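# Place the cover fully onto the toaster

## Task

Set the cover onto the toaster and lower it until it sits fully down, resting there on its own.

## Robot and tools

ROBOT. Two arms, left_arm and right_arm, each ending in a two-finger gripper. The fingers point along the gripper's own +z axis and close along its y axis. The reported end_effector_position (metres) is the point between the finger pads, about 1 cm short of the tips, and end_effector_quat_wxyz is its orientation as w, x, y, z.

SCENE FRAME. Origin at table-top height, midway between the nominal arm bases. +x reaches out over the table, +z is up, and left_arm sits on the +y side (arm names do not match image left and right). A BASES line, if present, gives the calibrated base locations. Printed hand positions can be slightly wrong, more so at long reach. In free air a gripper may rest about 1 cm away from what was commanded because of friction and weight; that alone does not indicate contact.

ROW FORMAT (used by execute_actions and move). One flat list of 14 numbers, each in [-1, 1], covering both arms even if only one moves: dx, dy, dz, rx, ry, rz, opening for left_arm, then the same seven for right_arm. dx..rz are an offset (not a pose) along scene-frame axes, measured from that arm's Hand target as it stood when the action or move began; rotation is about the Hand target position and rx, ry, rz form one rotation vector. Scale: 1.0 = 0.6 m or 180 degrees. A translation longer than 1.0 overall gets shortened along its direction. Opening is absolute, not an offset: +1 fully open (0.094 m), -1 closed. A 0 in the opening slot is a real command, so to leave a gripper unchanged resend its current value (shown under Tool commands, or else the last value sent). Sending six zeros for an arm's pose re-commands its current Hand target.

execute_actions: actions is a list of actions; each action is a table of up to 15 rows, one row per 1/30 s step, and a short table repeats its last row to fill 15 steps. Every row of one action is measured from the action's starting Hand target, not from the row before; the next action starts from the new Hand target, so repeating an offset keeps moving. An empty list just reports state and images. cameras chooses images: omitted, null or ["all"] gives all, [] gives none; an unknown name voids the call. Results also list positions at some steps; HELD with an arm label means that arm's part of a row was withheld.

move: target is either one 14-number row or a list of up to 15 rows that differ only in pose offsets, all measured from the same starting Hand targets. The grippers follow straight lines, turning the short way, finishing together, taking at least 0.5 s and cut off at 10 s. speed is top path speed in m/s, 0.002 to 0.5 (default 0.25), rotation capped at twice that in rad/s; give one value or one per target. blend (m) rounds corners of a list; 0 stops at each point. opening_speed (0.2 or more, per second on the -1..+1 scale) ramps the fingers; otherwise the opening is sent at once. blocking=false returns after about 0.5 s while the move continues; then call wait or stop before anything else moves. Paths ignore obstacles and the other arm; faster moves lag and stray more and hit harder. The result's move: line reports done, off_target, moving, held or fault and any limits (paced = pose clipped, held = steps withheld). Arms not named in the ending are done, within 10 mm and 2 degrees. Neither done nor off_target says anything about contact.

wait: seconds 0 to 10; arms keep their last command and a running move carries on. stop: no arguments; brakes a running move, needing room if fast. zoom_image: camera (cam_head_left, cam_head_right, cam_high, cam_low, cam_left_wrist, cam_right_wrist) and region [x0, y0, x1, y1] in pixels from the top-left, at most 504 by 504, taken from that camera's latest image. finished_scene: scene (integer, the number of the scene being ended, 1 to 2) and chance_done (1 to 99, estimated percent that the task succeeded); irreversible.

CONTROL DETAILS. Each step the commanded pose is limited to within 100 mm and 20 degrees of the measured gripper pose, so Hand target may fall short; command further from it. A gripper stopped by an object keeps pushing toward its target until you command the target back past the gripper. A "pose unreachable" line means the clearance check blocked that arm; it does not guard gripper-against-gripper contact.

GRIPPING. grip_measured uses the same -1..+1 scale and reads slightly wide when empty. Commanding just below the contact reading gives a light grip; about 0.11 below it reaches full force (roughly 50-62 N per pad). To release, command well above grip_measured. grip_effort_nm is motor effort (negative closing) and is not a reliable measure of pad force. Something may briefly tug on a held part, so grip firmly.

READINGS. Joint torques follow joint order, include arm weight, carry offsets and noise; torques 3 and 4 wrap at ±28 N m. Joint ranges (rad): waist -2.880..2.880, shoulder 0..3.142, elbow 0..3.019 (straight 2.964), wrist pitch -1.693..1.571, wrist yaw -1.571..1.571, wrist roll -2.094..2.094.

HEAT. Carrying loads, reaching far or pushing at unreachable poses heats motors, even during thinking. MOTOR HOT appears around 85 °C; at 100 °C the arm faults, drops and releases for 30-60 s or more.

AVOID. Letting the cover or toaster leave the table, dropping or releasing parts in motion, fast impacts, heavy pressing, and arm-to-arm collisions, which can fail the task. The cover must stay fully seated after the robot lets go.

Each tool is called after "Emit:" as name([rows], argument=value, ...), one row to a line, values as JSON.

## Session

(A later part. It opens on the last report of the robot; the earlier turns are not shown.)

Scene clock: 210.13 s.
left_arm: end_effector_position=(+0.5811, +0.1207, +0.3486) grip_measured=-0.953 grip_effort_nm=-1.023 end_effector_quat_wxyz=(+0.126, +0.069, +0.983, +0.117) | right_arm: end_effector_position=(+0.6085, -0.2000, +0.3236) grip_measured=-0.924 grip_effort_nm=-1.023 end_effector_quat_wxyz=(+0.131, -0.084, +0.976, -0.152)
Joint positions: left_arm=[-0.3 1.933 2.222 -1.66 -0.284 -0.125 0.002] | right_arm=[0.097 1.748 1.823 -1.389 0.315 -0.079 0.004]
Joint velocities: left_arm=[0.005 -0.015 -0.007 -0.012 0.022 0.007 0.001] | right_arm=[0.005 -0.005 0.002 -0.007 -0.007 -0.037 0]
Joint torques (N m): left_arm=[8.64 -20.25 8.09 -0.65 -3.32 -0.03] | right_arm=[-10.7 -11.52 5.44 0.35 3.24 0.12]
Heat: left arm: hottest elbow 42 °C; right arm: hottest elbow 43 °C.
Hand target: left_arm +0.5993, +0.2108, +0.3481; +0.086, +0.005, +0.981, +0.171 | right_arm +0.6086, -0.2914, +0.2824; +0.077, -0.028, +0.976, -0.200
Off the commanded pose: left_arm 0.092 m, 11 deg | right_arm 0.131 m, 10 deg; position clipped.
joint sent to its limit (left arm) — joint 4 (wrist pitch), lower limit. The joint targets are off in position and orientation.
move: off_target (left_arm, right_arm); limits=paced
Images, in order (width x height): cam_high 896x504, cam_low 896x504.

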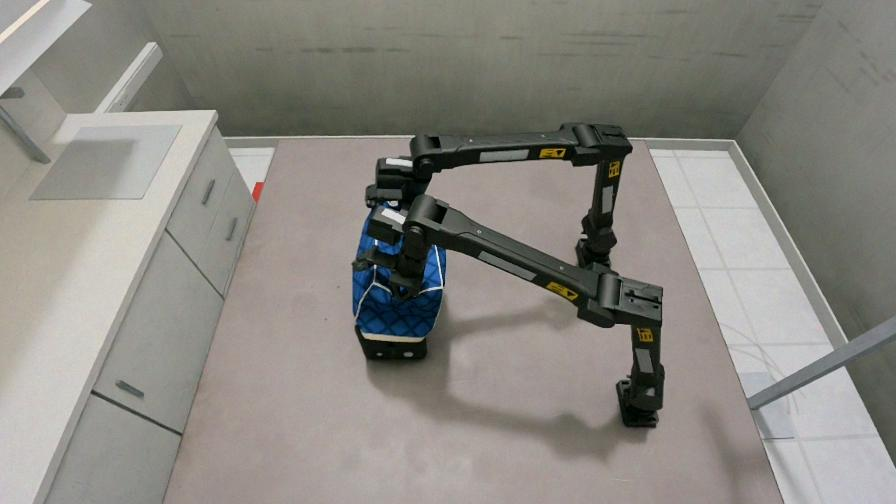

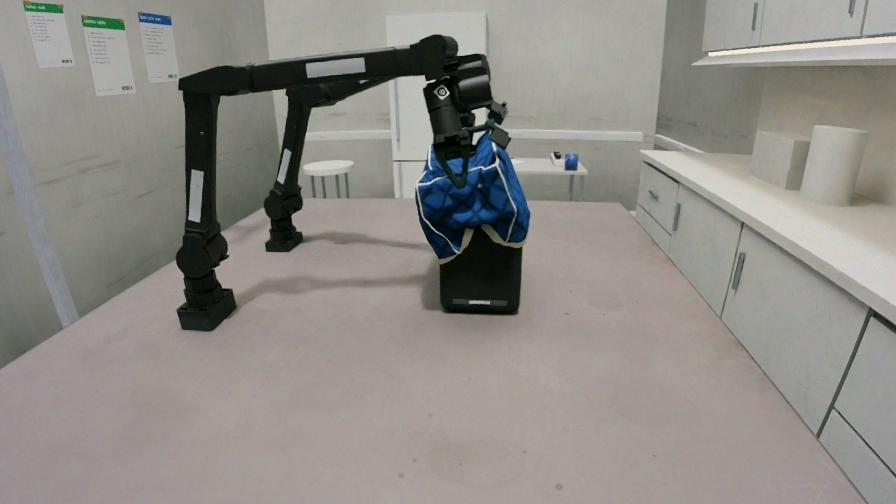

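Emit:
move([
  [0.0,-0.05,-0.05,0,0,0,-0.98,0.02,0,0.14,0,0,0,-0.98],
  [0.0,-0.1,-0.05,0,0,0,-0.98,0.03,-0.06,0.14,0,0,0,-0.98],
  [0.0,-0.1,-0.05,0,0,0,-0.98,0.03,-0.1,0.04,0,0,0,-0.98],
], speed=0.1, cameras=["cam_low","cam_high"])

Emit:
zoom_image(camera="cam_high", region=[330, 160, 480, 390])

Emit:
zoom_image(camera="cam_low", region=[370, 90, 570, 290])

Scene clock: 217.07 s.
left_arm: end_effector_position=(+0.5811, +0.0974, +0.3346) grip_measured=-0.953 grip_effort_nm=-1.018 end_effector_quat_wxyz=(+0.128, +0.043, +0.982, +0.134) | right_arm: end_effector_position=(+0.6207, -0.2164, +0.3301) grip_measured=-0.924 grip_effort_nm=-1.038 end_effector_quat_wxyz=(+0.103, -0.092, +0.977, -0.160)
Joint positions: left_arm=[-0.347 1.96 2.222 -1.66 -0.331 -0.226 0.002] | right_arm=[0.069 1.817 1.941 -1.485 0.322 -0.116 0.004]
Joint velocities: left_arm=[-0.015 -0.005 0.002 0.007 0.037 -0.066 0] | right_arm=[-0.005 -0.005 -0.017 0.002 0.007 0.022 0]
Joint torques (N m): left_arm=[5.66 -18.37 8.32 -0.72 -1.95 0] | right_arm=[-11.63 -13.92 7.23 0.92 2.88 0.1]
Heat: left arm: hottest elbow 42 °C; right arm: hottest wrist yaw 45 °C.
Hand target: left_arm +0.5987, +0.1515, +0.3174; +0.086, +0.004, +0.981, +0.171 | right_arm +0.6253, -0.3145, +0.3128; +0.077, -0.029, +0.976, -0.200
Off the commanded pose: left_arm 0.059 m, 8 deg | right_arm 0.137 m, 9 deg; position clipped.
joint sent to its limit (left arm) — joint 4 (wrist pitch), lower limit. The joint targets are off in position, not in orientation.
move: off_target (left_arm, right_arm); limits=paced
Images, in order (width x height): cam_high 896x504, cam_low 896x504.

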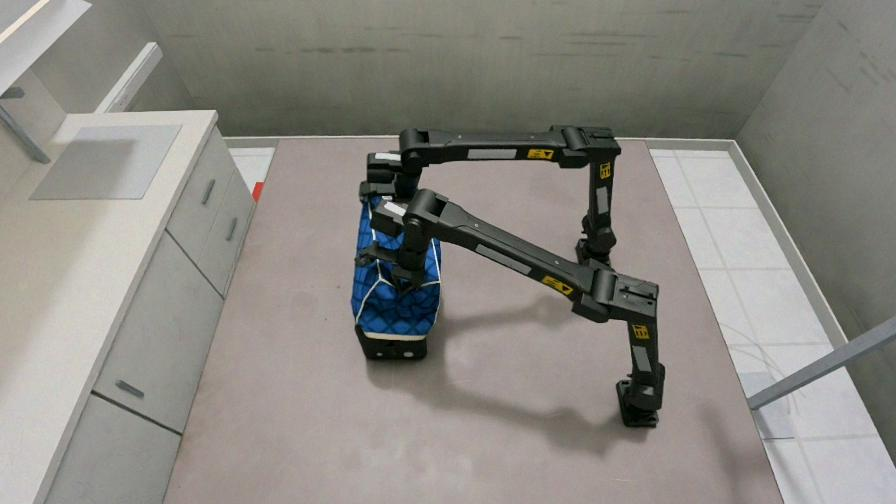

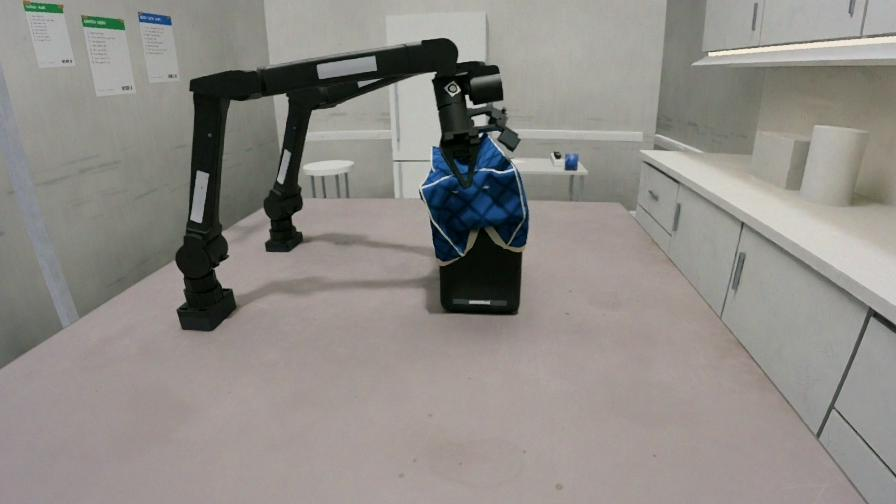

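Scaled by 2.191.

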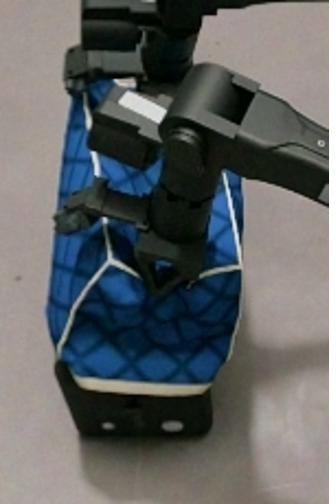

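Scaled by 2.520.

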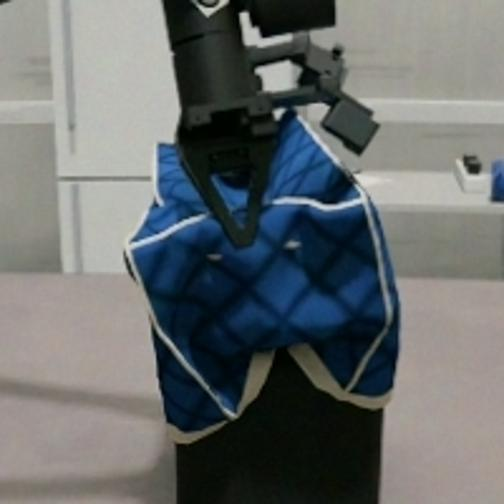

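Emit:
move(target=[-0.02,-0.18,-0.03,0,0,0,-0.98,0.05,-0.02,0.15,0.08,0,0,-0.98], speed=0.15, cameras=["cam_low","cam_high"])

Scene clock: 230.43 s.
left_arm: end_effector_position=(+0.5722, +0.0200, +0.3168) grip_measured=-0.953 grip_effort_nm=-1.018 end_effector_quat_wxyz=(+0.144, +0.023, +0.980, +0.133) | right_arm: end_effector_position=(+0.6456, -0.2751, +0.3837) grip_measured=-0.924 grip_effort_nm=-1.033 end_effector_quat_wxyz=(+0.112, -0.054, +0.990, -0.061)
Joint positions: left_arm=[-0.471 2.017 2.261 -1.661 -0.365 -0.39 0.002] | right_arm=[-0.087 1.934 2.276 -1.676 0.097 -0.171 0.004]
Joint velocities: left_arm=[-0.005 0.005 0.002 0.007 0.007 -0.022 0] | right_arm=[0.005 -0.005 -0.012 -0.007 -0.066 0.037 0]
Joint torques (N m): left_arm=[2.73 -19.02 8.47 -0.7 -1.11 0.08] | right_arm=[-6.48 -14.74 15.58 0.43 1.4 0.05]
Heat: left arm: hottest elbow 41 °C; right arm: hottest wrist yaw 46 °C.
Hand target: left_arm +0.5859, +0.0443, +0.2978; +0.085, +0.004, +0.981, +0.172 | right_arm +0.6568, -0.3267, +0.4023; +0.079, -0.019, +0.994, -0.077
Off the commanded pose: left_arm 0.033 m, 8 deg | right_arm 0.056 m, 6 deg.
joint sent to its limit (left arm) — joint 4 (wrist pitch), lower limit. The joint targets are off in orientation, not in position.
joint sent to its limit (right arm) — joint 4 (wrist pitch), lower limit. The joint targets are off in position and orientation.
move: off_target (left_arm, right_arm)
Images, in order (width x height): cam_high 896x504, cam_low 896x504.

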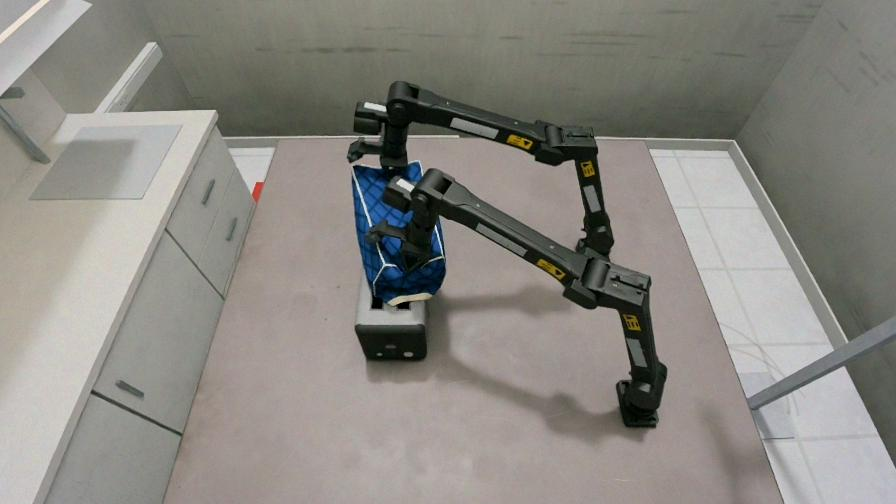

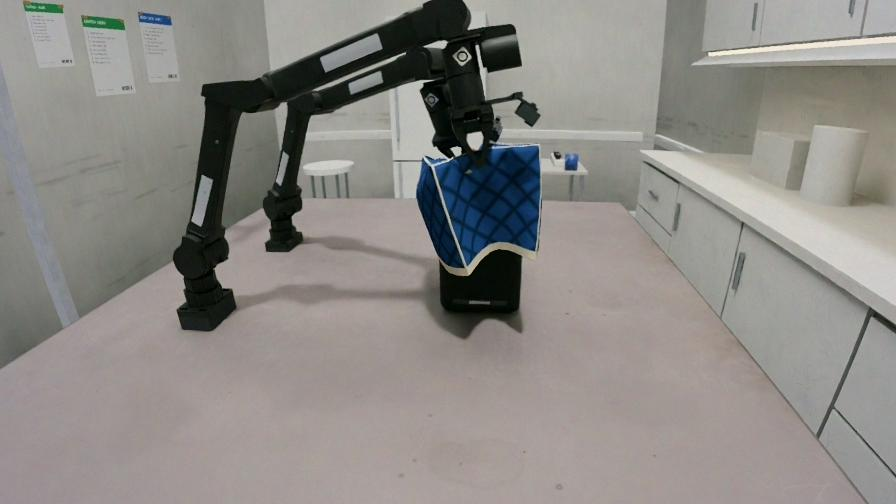

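Emit:
move([
  [-0.02,0.02,0.14,0,0,0,-0.98,-0.02,0.08,-0.2,-0.08,0,0,-0.98],
  [-0.02,0.25,0.14,0,0,0,-0.98,-0.02,0.18,-0.23,-0.08,0,0,-0.98],
], speed=0.15, cameras=["cam_low","cam_high","cam_head_left"])

Scene clock: 238.67 s.
left_arm: end_effector_position=(+0.5826, +0.1226, +0.3332) grip_measured=-0.953 grip_effort_nm=-1.023 end_effector_quat_wxyz=(+0.118, +0.049, +0.982, +0.142) | right_arm: end_effector_position=(+0.6426, -0.1722, +0.2722) grip_measured=-0.924 grip_effort_nm=-1.038 end_effector_quat_wxyz=(+0.089, -0.068, +0.978, -0.177)
Joint positions: left_arm=[-0.309 1.951 2.206 -1.662 -0.334 -0.176 0.002] | right_arm=[0.148 1.924 1.945 -1.449 0.373 0.02 0.004]
Joint velocities: left_arm=[-0.015 -0.015 -0.002 -0.012 0.037 0.007 -0.001] | right_arm=[-0.005 0.005 -0.007 -0.017 -0.007 -0.007 0.002]
Joint torques (N m): left_arm=[6.36 -28.45 7.58 -0.64 -1.74 0.28] | right_arm=[-5.77 -16.26 7.3 0.44 1.81 0.38]
Heat: left arm: hottest elbow 41 °C; right arm: hottest wrist yaw 43 °C.
Hand target: left_arm +0.5750, +0.1927, +0.3837; +0.087, +0.005, +0.981, +0.171 | right_arm +0.6423, -0.2176, +0.2646; +0.077, -0.028, +0.977, -0.198
Off the commanded pose: left_arm 0.087 m, 7 deg | right_arm 0.047 m, 6 deg.
joint sent to its limit (left arm) — joint 4 (wrist pitch), lower limit. The joint targets are off in position and orientation.
move: off_target (left_arm, right_arm); limits=paced
Images, in order (width x height): cam_head_left 896x504, cam_high 896x504, cam_low 896x504.

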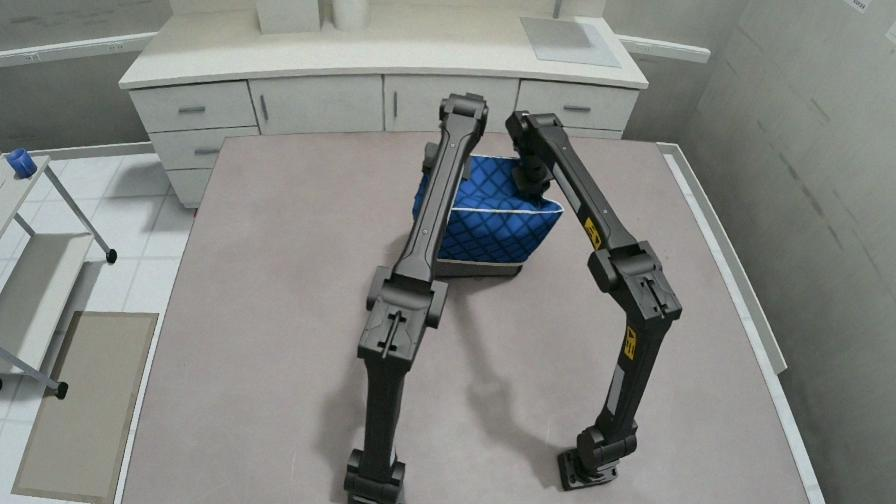

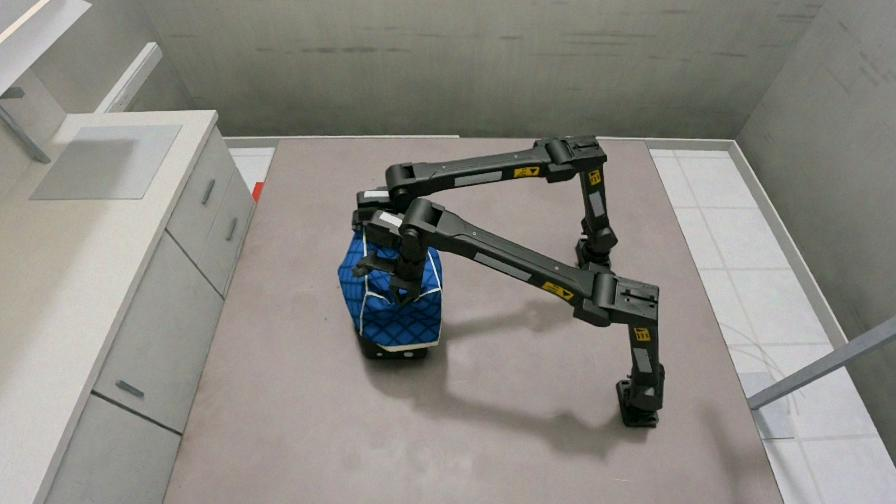

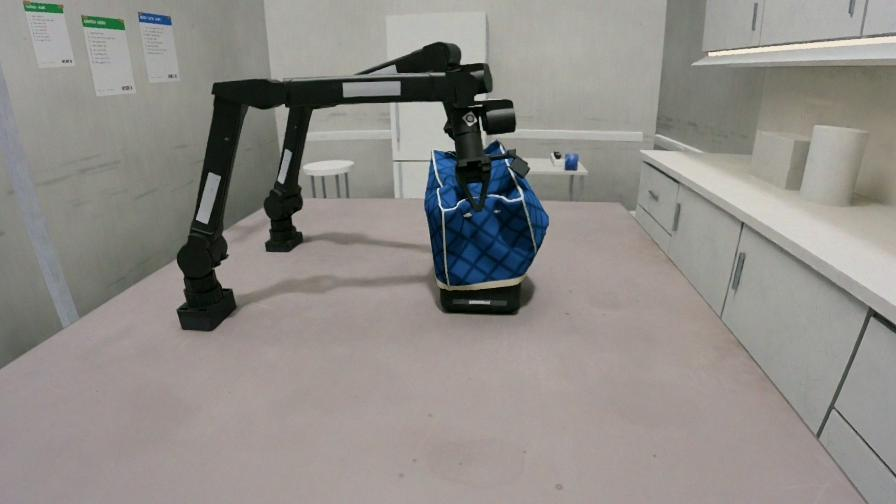

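Emit:
zoom_image(camera="cam_high", region=[300, 200, 500, 390])

Emit:
zoom_image(camera="cam_head_left", region=[360, 130, 600, 300])

Scaled by 2.520.

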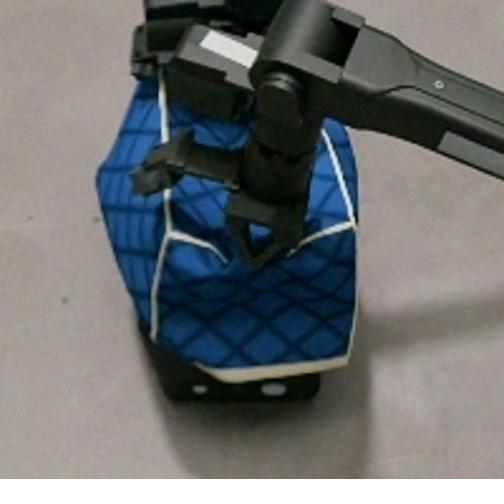

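Scaled by 2.100.

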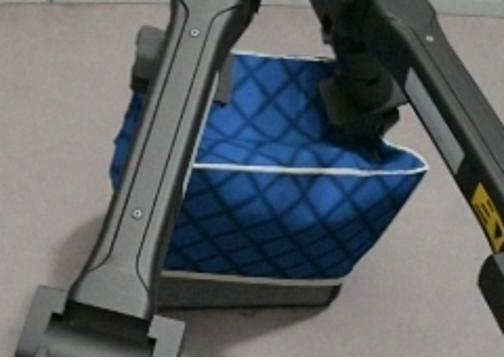

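Emit:
move([
  [0.03,-0.05,-0.13,0,0,0,-0.98,-0.02,0.04,-0.03,0,0,0,-0.98],
  [0.05,-0.07,-0.28,0,0,0,-0.98,-0.02,0.05,-0.1,0,0,0,-0.98],
], speed=0.13, cameras=["cam_low","cam_high","cam_head_left"])

Emit:
zoom_image(camera="cam_high", region=[300, 200, 500, 390])

Scene clock: 247.73 s.
left_arm: end_effector_position=(+0.5961, +0.1254, +0.2439) grip_measured=-0.953 grip_effort_nm=-1.023 end_effector_quat_wxyz=(+0.111, +0.023, +0.981, +0.157) | right_arm: end_effector_position=(+0.6350, -0.1652, +0.2287) grip_measured=-0.924 grip_effort_nm=-1.033 end_effector_quat_wxyz=(+0.102, -0.046, +0.977, -0.182)
Joint positions: left_arm=[-0.306 1.973 2 -1.464 -0.364 -0.23 0.002] | right_arm=[0.166 1.901 1.793 -1.309 0.392 0.078 0.004]
Joint velocities: left_arm=[-0.005 0.005 -0.002 -0.007 -0.066 -0.022 0.002] | right_arm=[-0.015 -0.005 0.007 -0.017 0.007 0.007 -0.002]
Joint torques (N m): left_arm=[3.31 -18.9 6.76 0.18 -0.73 -0.01] | right_arm=[-3.14 -14.86 6.27 0.36 1.22 0.37]
Heat: left arm: hottest elbow 41 °C; right arm: hottest wrist yaw 42 °C.
Hand target: left_arm +0.6042, +0.1535, +0.2151; +0.086, +0.004, +0.981, +0.172 | right_arm +0.6292, -0.1876, +0.2045; +0.077, -0.028, +0.977, -0.197
Off the commanded pose: left_arm 0.039 m, 4 deg | right_arm 0.033 m, 4 deg.
move: off_target (left_arm, right_arm)
Images, in order (width x height): cam_head_left 896x504, cam_high 896x504, cam_low 896x504.

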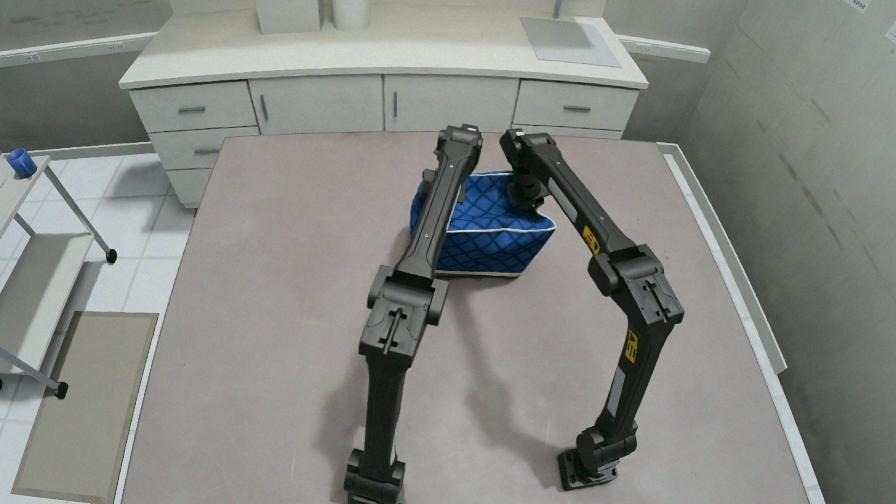

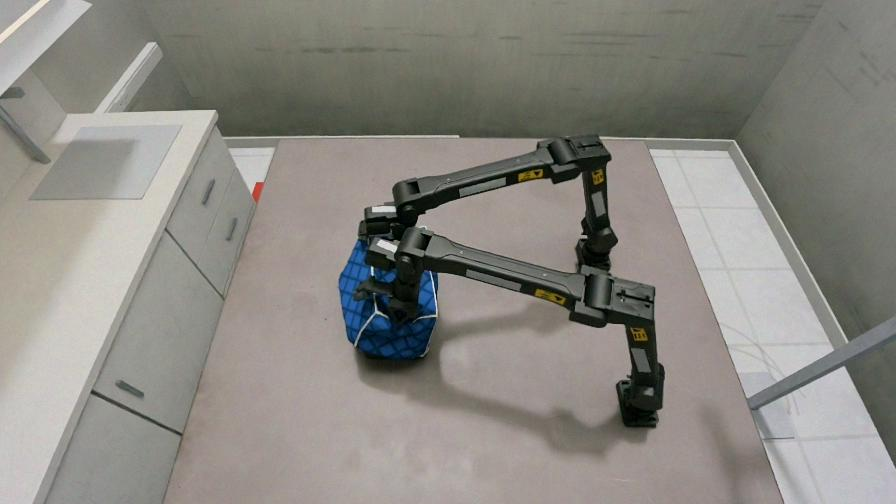

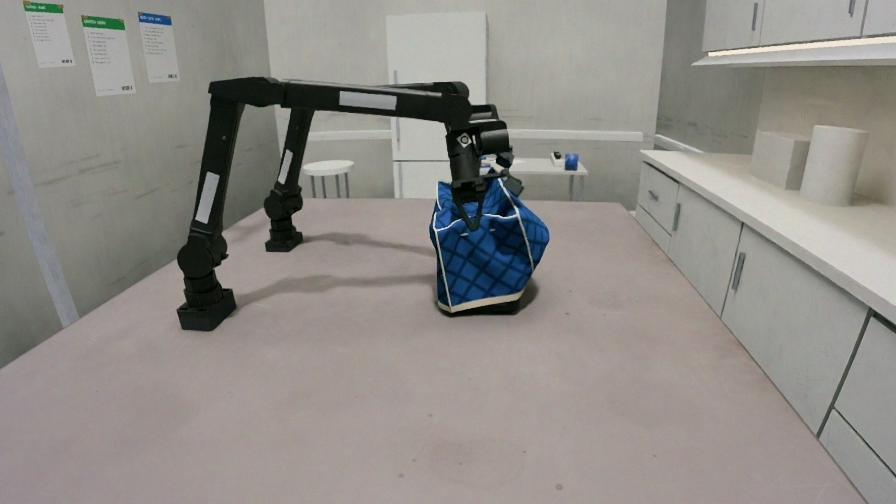

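Scaled by 2.520.

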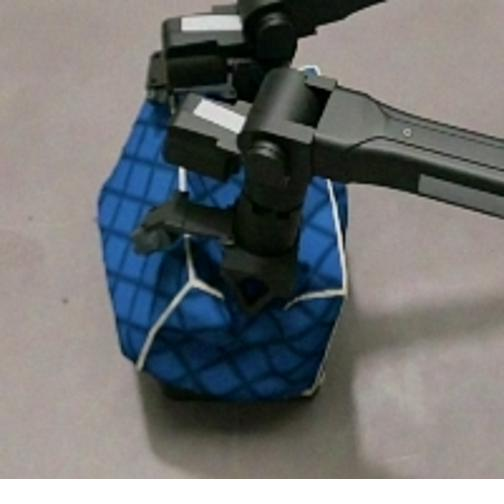

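Emit:
move(target=[0.01,0.0,-0.05,0,0,0,-0.98,0,-0.0,-0.045,0,0,0,-0.98], speed=0.1, cameras=["cam_low","cam_high"])

Emit:
zoom_image(camera="cam_low", region=[370, 140, 610, 340])

Emit:
zoom_image(camera="cam_high", region=[300, 200, 500, 390])

Scene clock: 252.10 s.
left_arm: end_effector_position=(+0.6005, +0.1248, +0.2287) grip_measured=-0.953 grip_effort_nm=-1.028 end_effector_quat_wxyz=(+0.119, +0.021, +0.980, +0.156) | right_arm: end_effector_position=(+0.6352, -0.1651, +0.2254) grip_measured=-0.924 grip_effort_nm=-1.038 end_effector_quat_wxyz=(+0.120, -0.043, +0.975, -0.181)
Joint positions: left_arm=[-0.306 1.975 1.963 -1.408 -0.367 -0.231 0.002] | right_arm=[0.167 1.88 1.748 -1.248 0.397 0.078 0.004]
Joint velocities: left_arm=[-0.005 -0.015 0.002 0.007 -0.037 -0.037 0] | right_arm=[-0.005 0.005 -0.012 0.012 0.007 -0.037 0]
Joint torques (N m): left_arm=[3.08 -17.96 6.08 0.64 -0.56 -0.01] | right_arm=[-3.19 -12.45 5.31 0.54 1.06 0.38]
Heat: left arm: hottest elbow 41 °C; right arm: hottest wrist yaw 41 °C.
Hand target: left_arm +0.6102, +0.1540, +0.1853; +0.086, +0.004, +0.981, +0.172 | right_arm +0.6288, -0.1874, +0.1775; +0.077, -0.028, +0.977, -0.197
Off the commanded pose: left_arm 0.053 m, 5 deg | right_arm 0.053 m, 6 deg.
move: off_target (left_arm, right_arm)
Images, in order (width x height): cam_high 896x504, cam_low 896x504.

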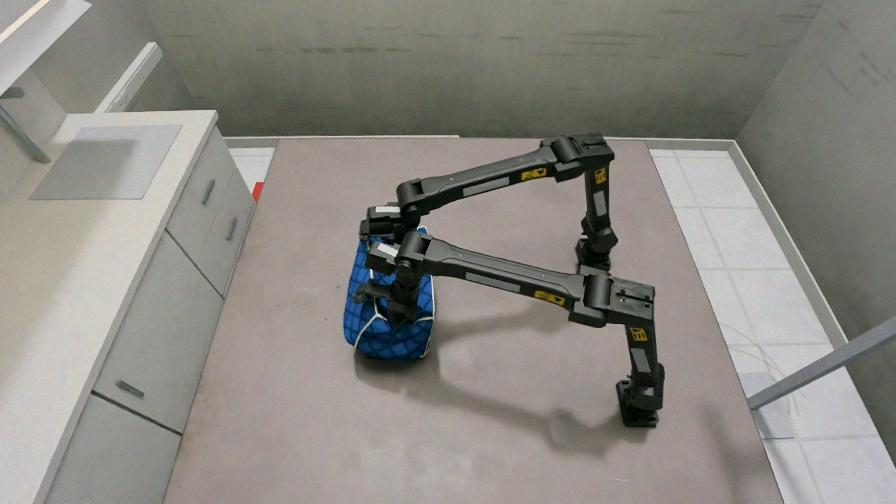

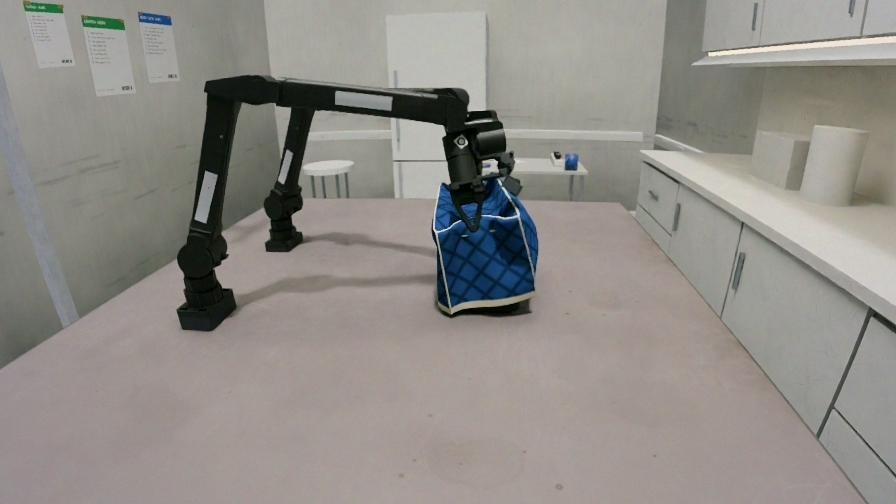

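Scaled by 2.100.

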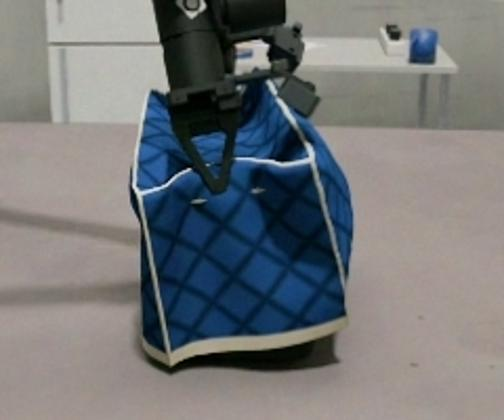

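Scaled by 2.520.

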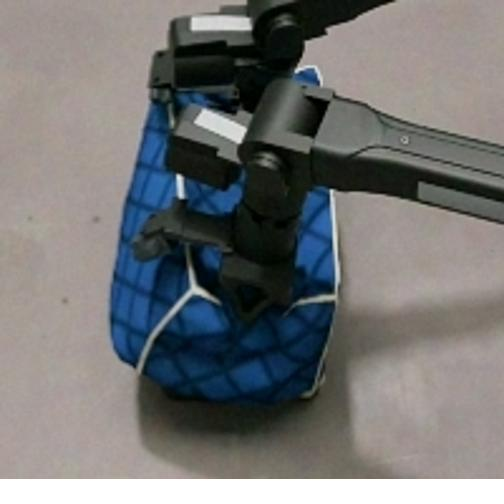

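Nearly down. Release.

Emit:
move(target=[0,-0.05,0.06,0,0,0,0,0,0.05,0.08,0,0,0,0], speed=0.15, opening_speed=0.8, cameras=[])

Emit:
move([
  [0,0,0.15,0,0,0,0,0,0,0.15,0,0,0,0],
  [0,0.15,0.2,0,0,0,0,0,-0.15,0.2,0,0,0,0],
  [-0.35,0.25,0.2,0,0,0,0,-0.35,-0.25,0.2,0,0,0,0],
], speed=0.25, cameras=["cam_low","cam_high","cam_head_left","cam_head_right"])

Emit:
zoom_image(camera="cam_low", region=[370, 140, 610, 340])

Emit:
zoom_image(camera="cam_high", region=[300, 200, 500, 390])

Emit:
zoom_image(camera="cam_head_left", region=[360, 130, 600, 300])

Scene clock: 259.20 s.
left_arm: end_effector_position=(+0.6004, +0.1280, +0.2292) grip_measured=-0.003 grip_effort_nm=0.120 end_effector_quat_wxyz=(+0.089, +0.008, +0.981, +0.173) | right_arm: end_effector_position=(+0.6174, -0.1707, +0.2344) grip_measured=-0.004 grip_effort_nm=0.139 end_effector_quat_wxyz=(+0.077, -0.029, +0.976, -0.203)
Joint positions: left_arm=[-0.305 2.028 2.049 -1.518 -0.384 -0.27 0.047] | right_arm=[0.173 1.893 1.793 -1.387 0.431 0.133 0.047]
Joint velocities: left_arm=[-0.005 0.005 -0.022 -0.012 -0.081 -0.037 0.001] | right_arm=[0.005 0.015 -0.002 0.017 0.022 0.081 0]
Joint torques (N m): left_arm=[-0.32 -19.72 10 -0.28 -0.1 -0.06] | right_arm=[0.15 -13.16 12.57 0.23 -0.1 0.36]
Heat: left arm: hottest elbow 41 °C; right arm: hottest elbow 40 °C.
Hand target: left_arm +0.6101, +0.1234, +0.2209; +0.086, +0.004, +0.981, +0.172 | right_arm +0.6294, -0.1572, +0.2253; +0.077, -0.028, +0.977, -0.197
Off the commanded pose: left_arm 0.013 m, 1 deg | right_arm 0.020 m, 1 deg.
move: off_target (left_arm, right_arm)
No camera images: "cameras" was empty.

Scene clock: 261.90 s.
left_arm: end_effector_position=(+0.4000, +0.2673, +0.3339) grip_measured=-0.002 grip_effort_nm=0.120 end_effector_quat_wxyz=(+0.075, +0.009, +0.982, +0.174) | right_arm: end_effector_position=(+0.4246, -0.3047, +0.3510) grip_measured=-0.002 grip_effort_nm=0.105 end_effector_quat_wxyz=(+0.075, -0.026, +0.976, -0.202)
Joint positions: left_arm=[-0.125 1.408 1.509 -1.556 -0.363 -0.081 0.047] | right_arm=[-0.065 1.32 1.404 -1.472 0.395 -0.119 0.047]
Joint velocities: left_arm=[0.005 -0.005 0.002 0.007 -0.022 0.066 -0.002] | right_arm=[-0.005 -0.015 0.012 -0.007 0.022 -0.051 0]
Joint torques (N m): left_arm=[0.73 -14.1 7.65 0.58 -0.07 0.16] | right_arm=[-1.67 -8.76 8.4 0.8 0.13 0]
Heat: left arm: hottest elbow 41 °C; right arm: hottest elbow 40 °C.
Hand target: left_arm +0.4012, +0.2727, +0.3413; +0.087, +0.004, +0.981, +0.171 | right_arm +0.4221, -0.3083, +0.3506; +0.077, -0.028, +0.976, -0.200
Off the commanded pose: left_arm 0.009 m, 1 deg | right_arm 0.008 m, 1 deg.
move: done
Images, in order (width x height): cam_head_left 896x504, cam_head_right 896x504, cam_high 896x504, cam_low 896x504.

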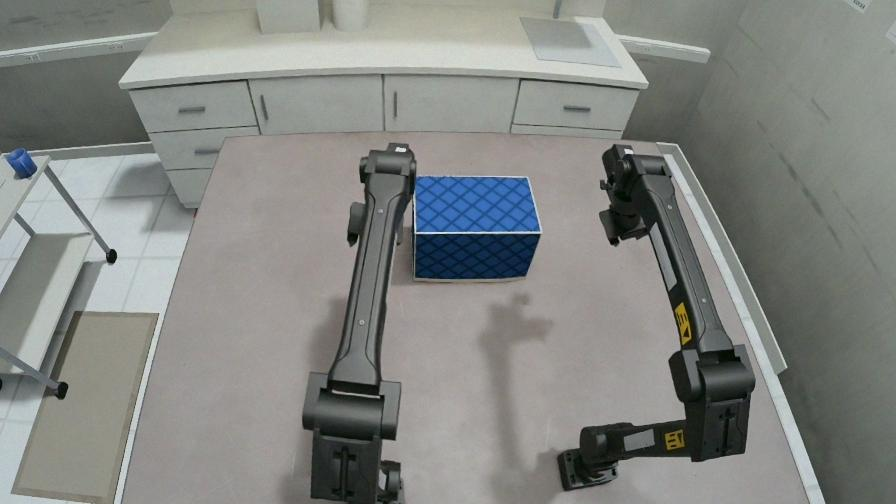

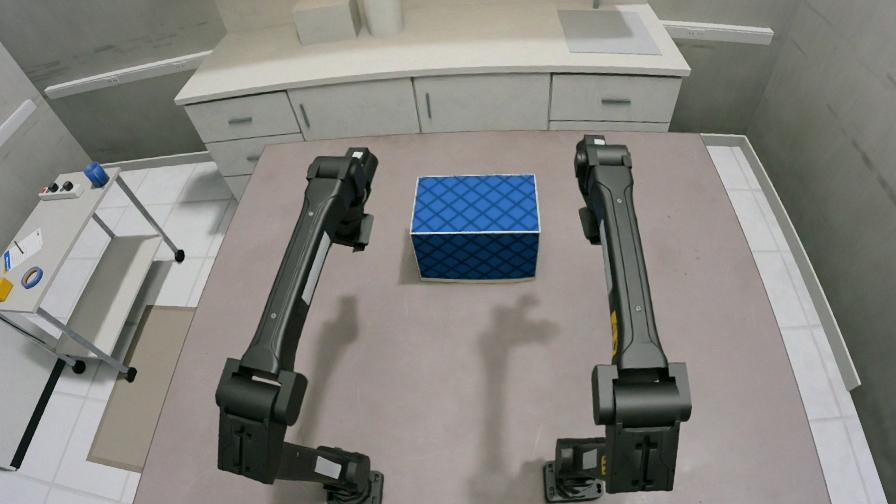

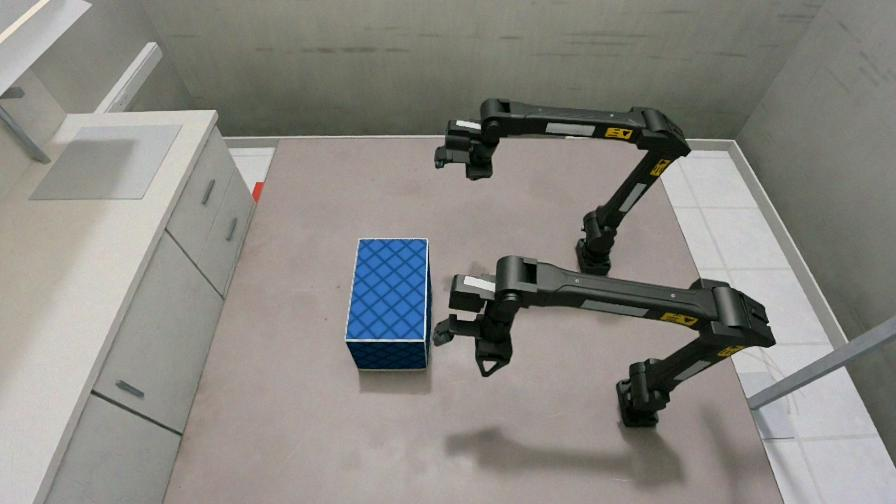

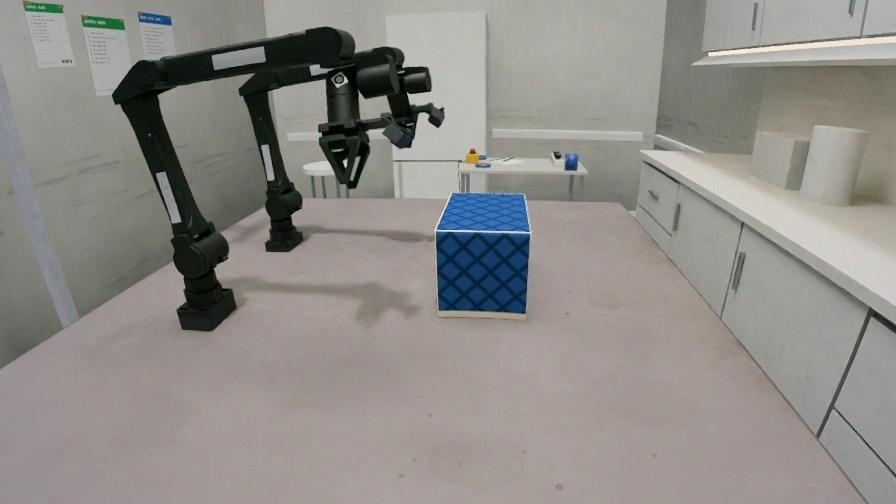

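Scaled by 2.100.

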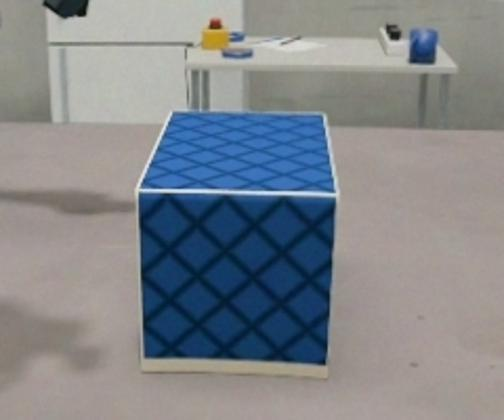

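Scaled by 2.520.

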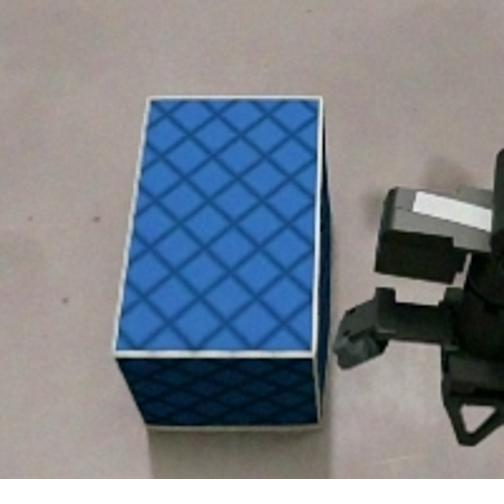

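Scaled by 2.100.

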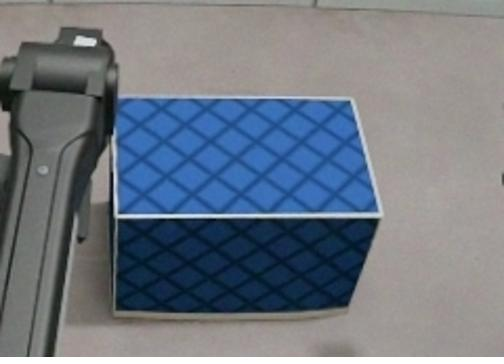

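Perfect.

Emit:
finished_scene(scene=2, chance_done=95)

The scene is finished: the task was done.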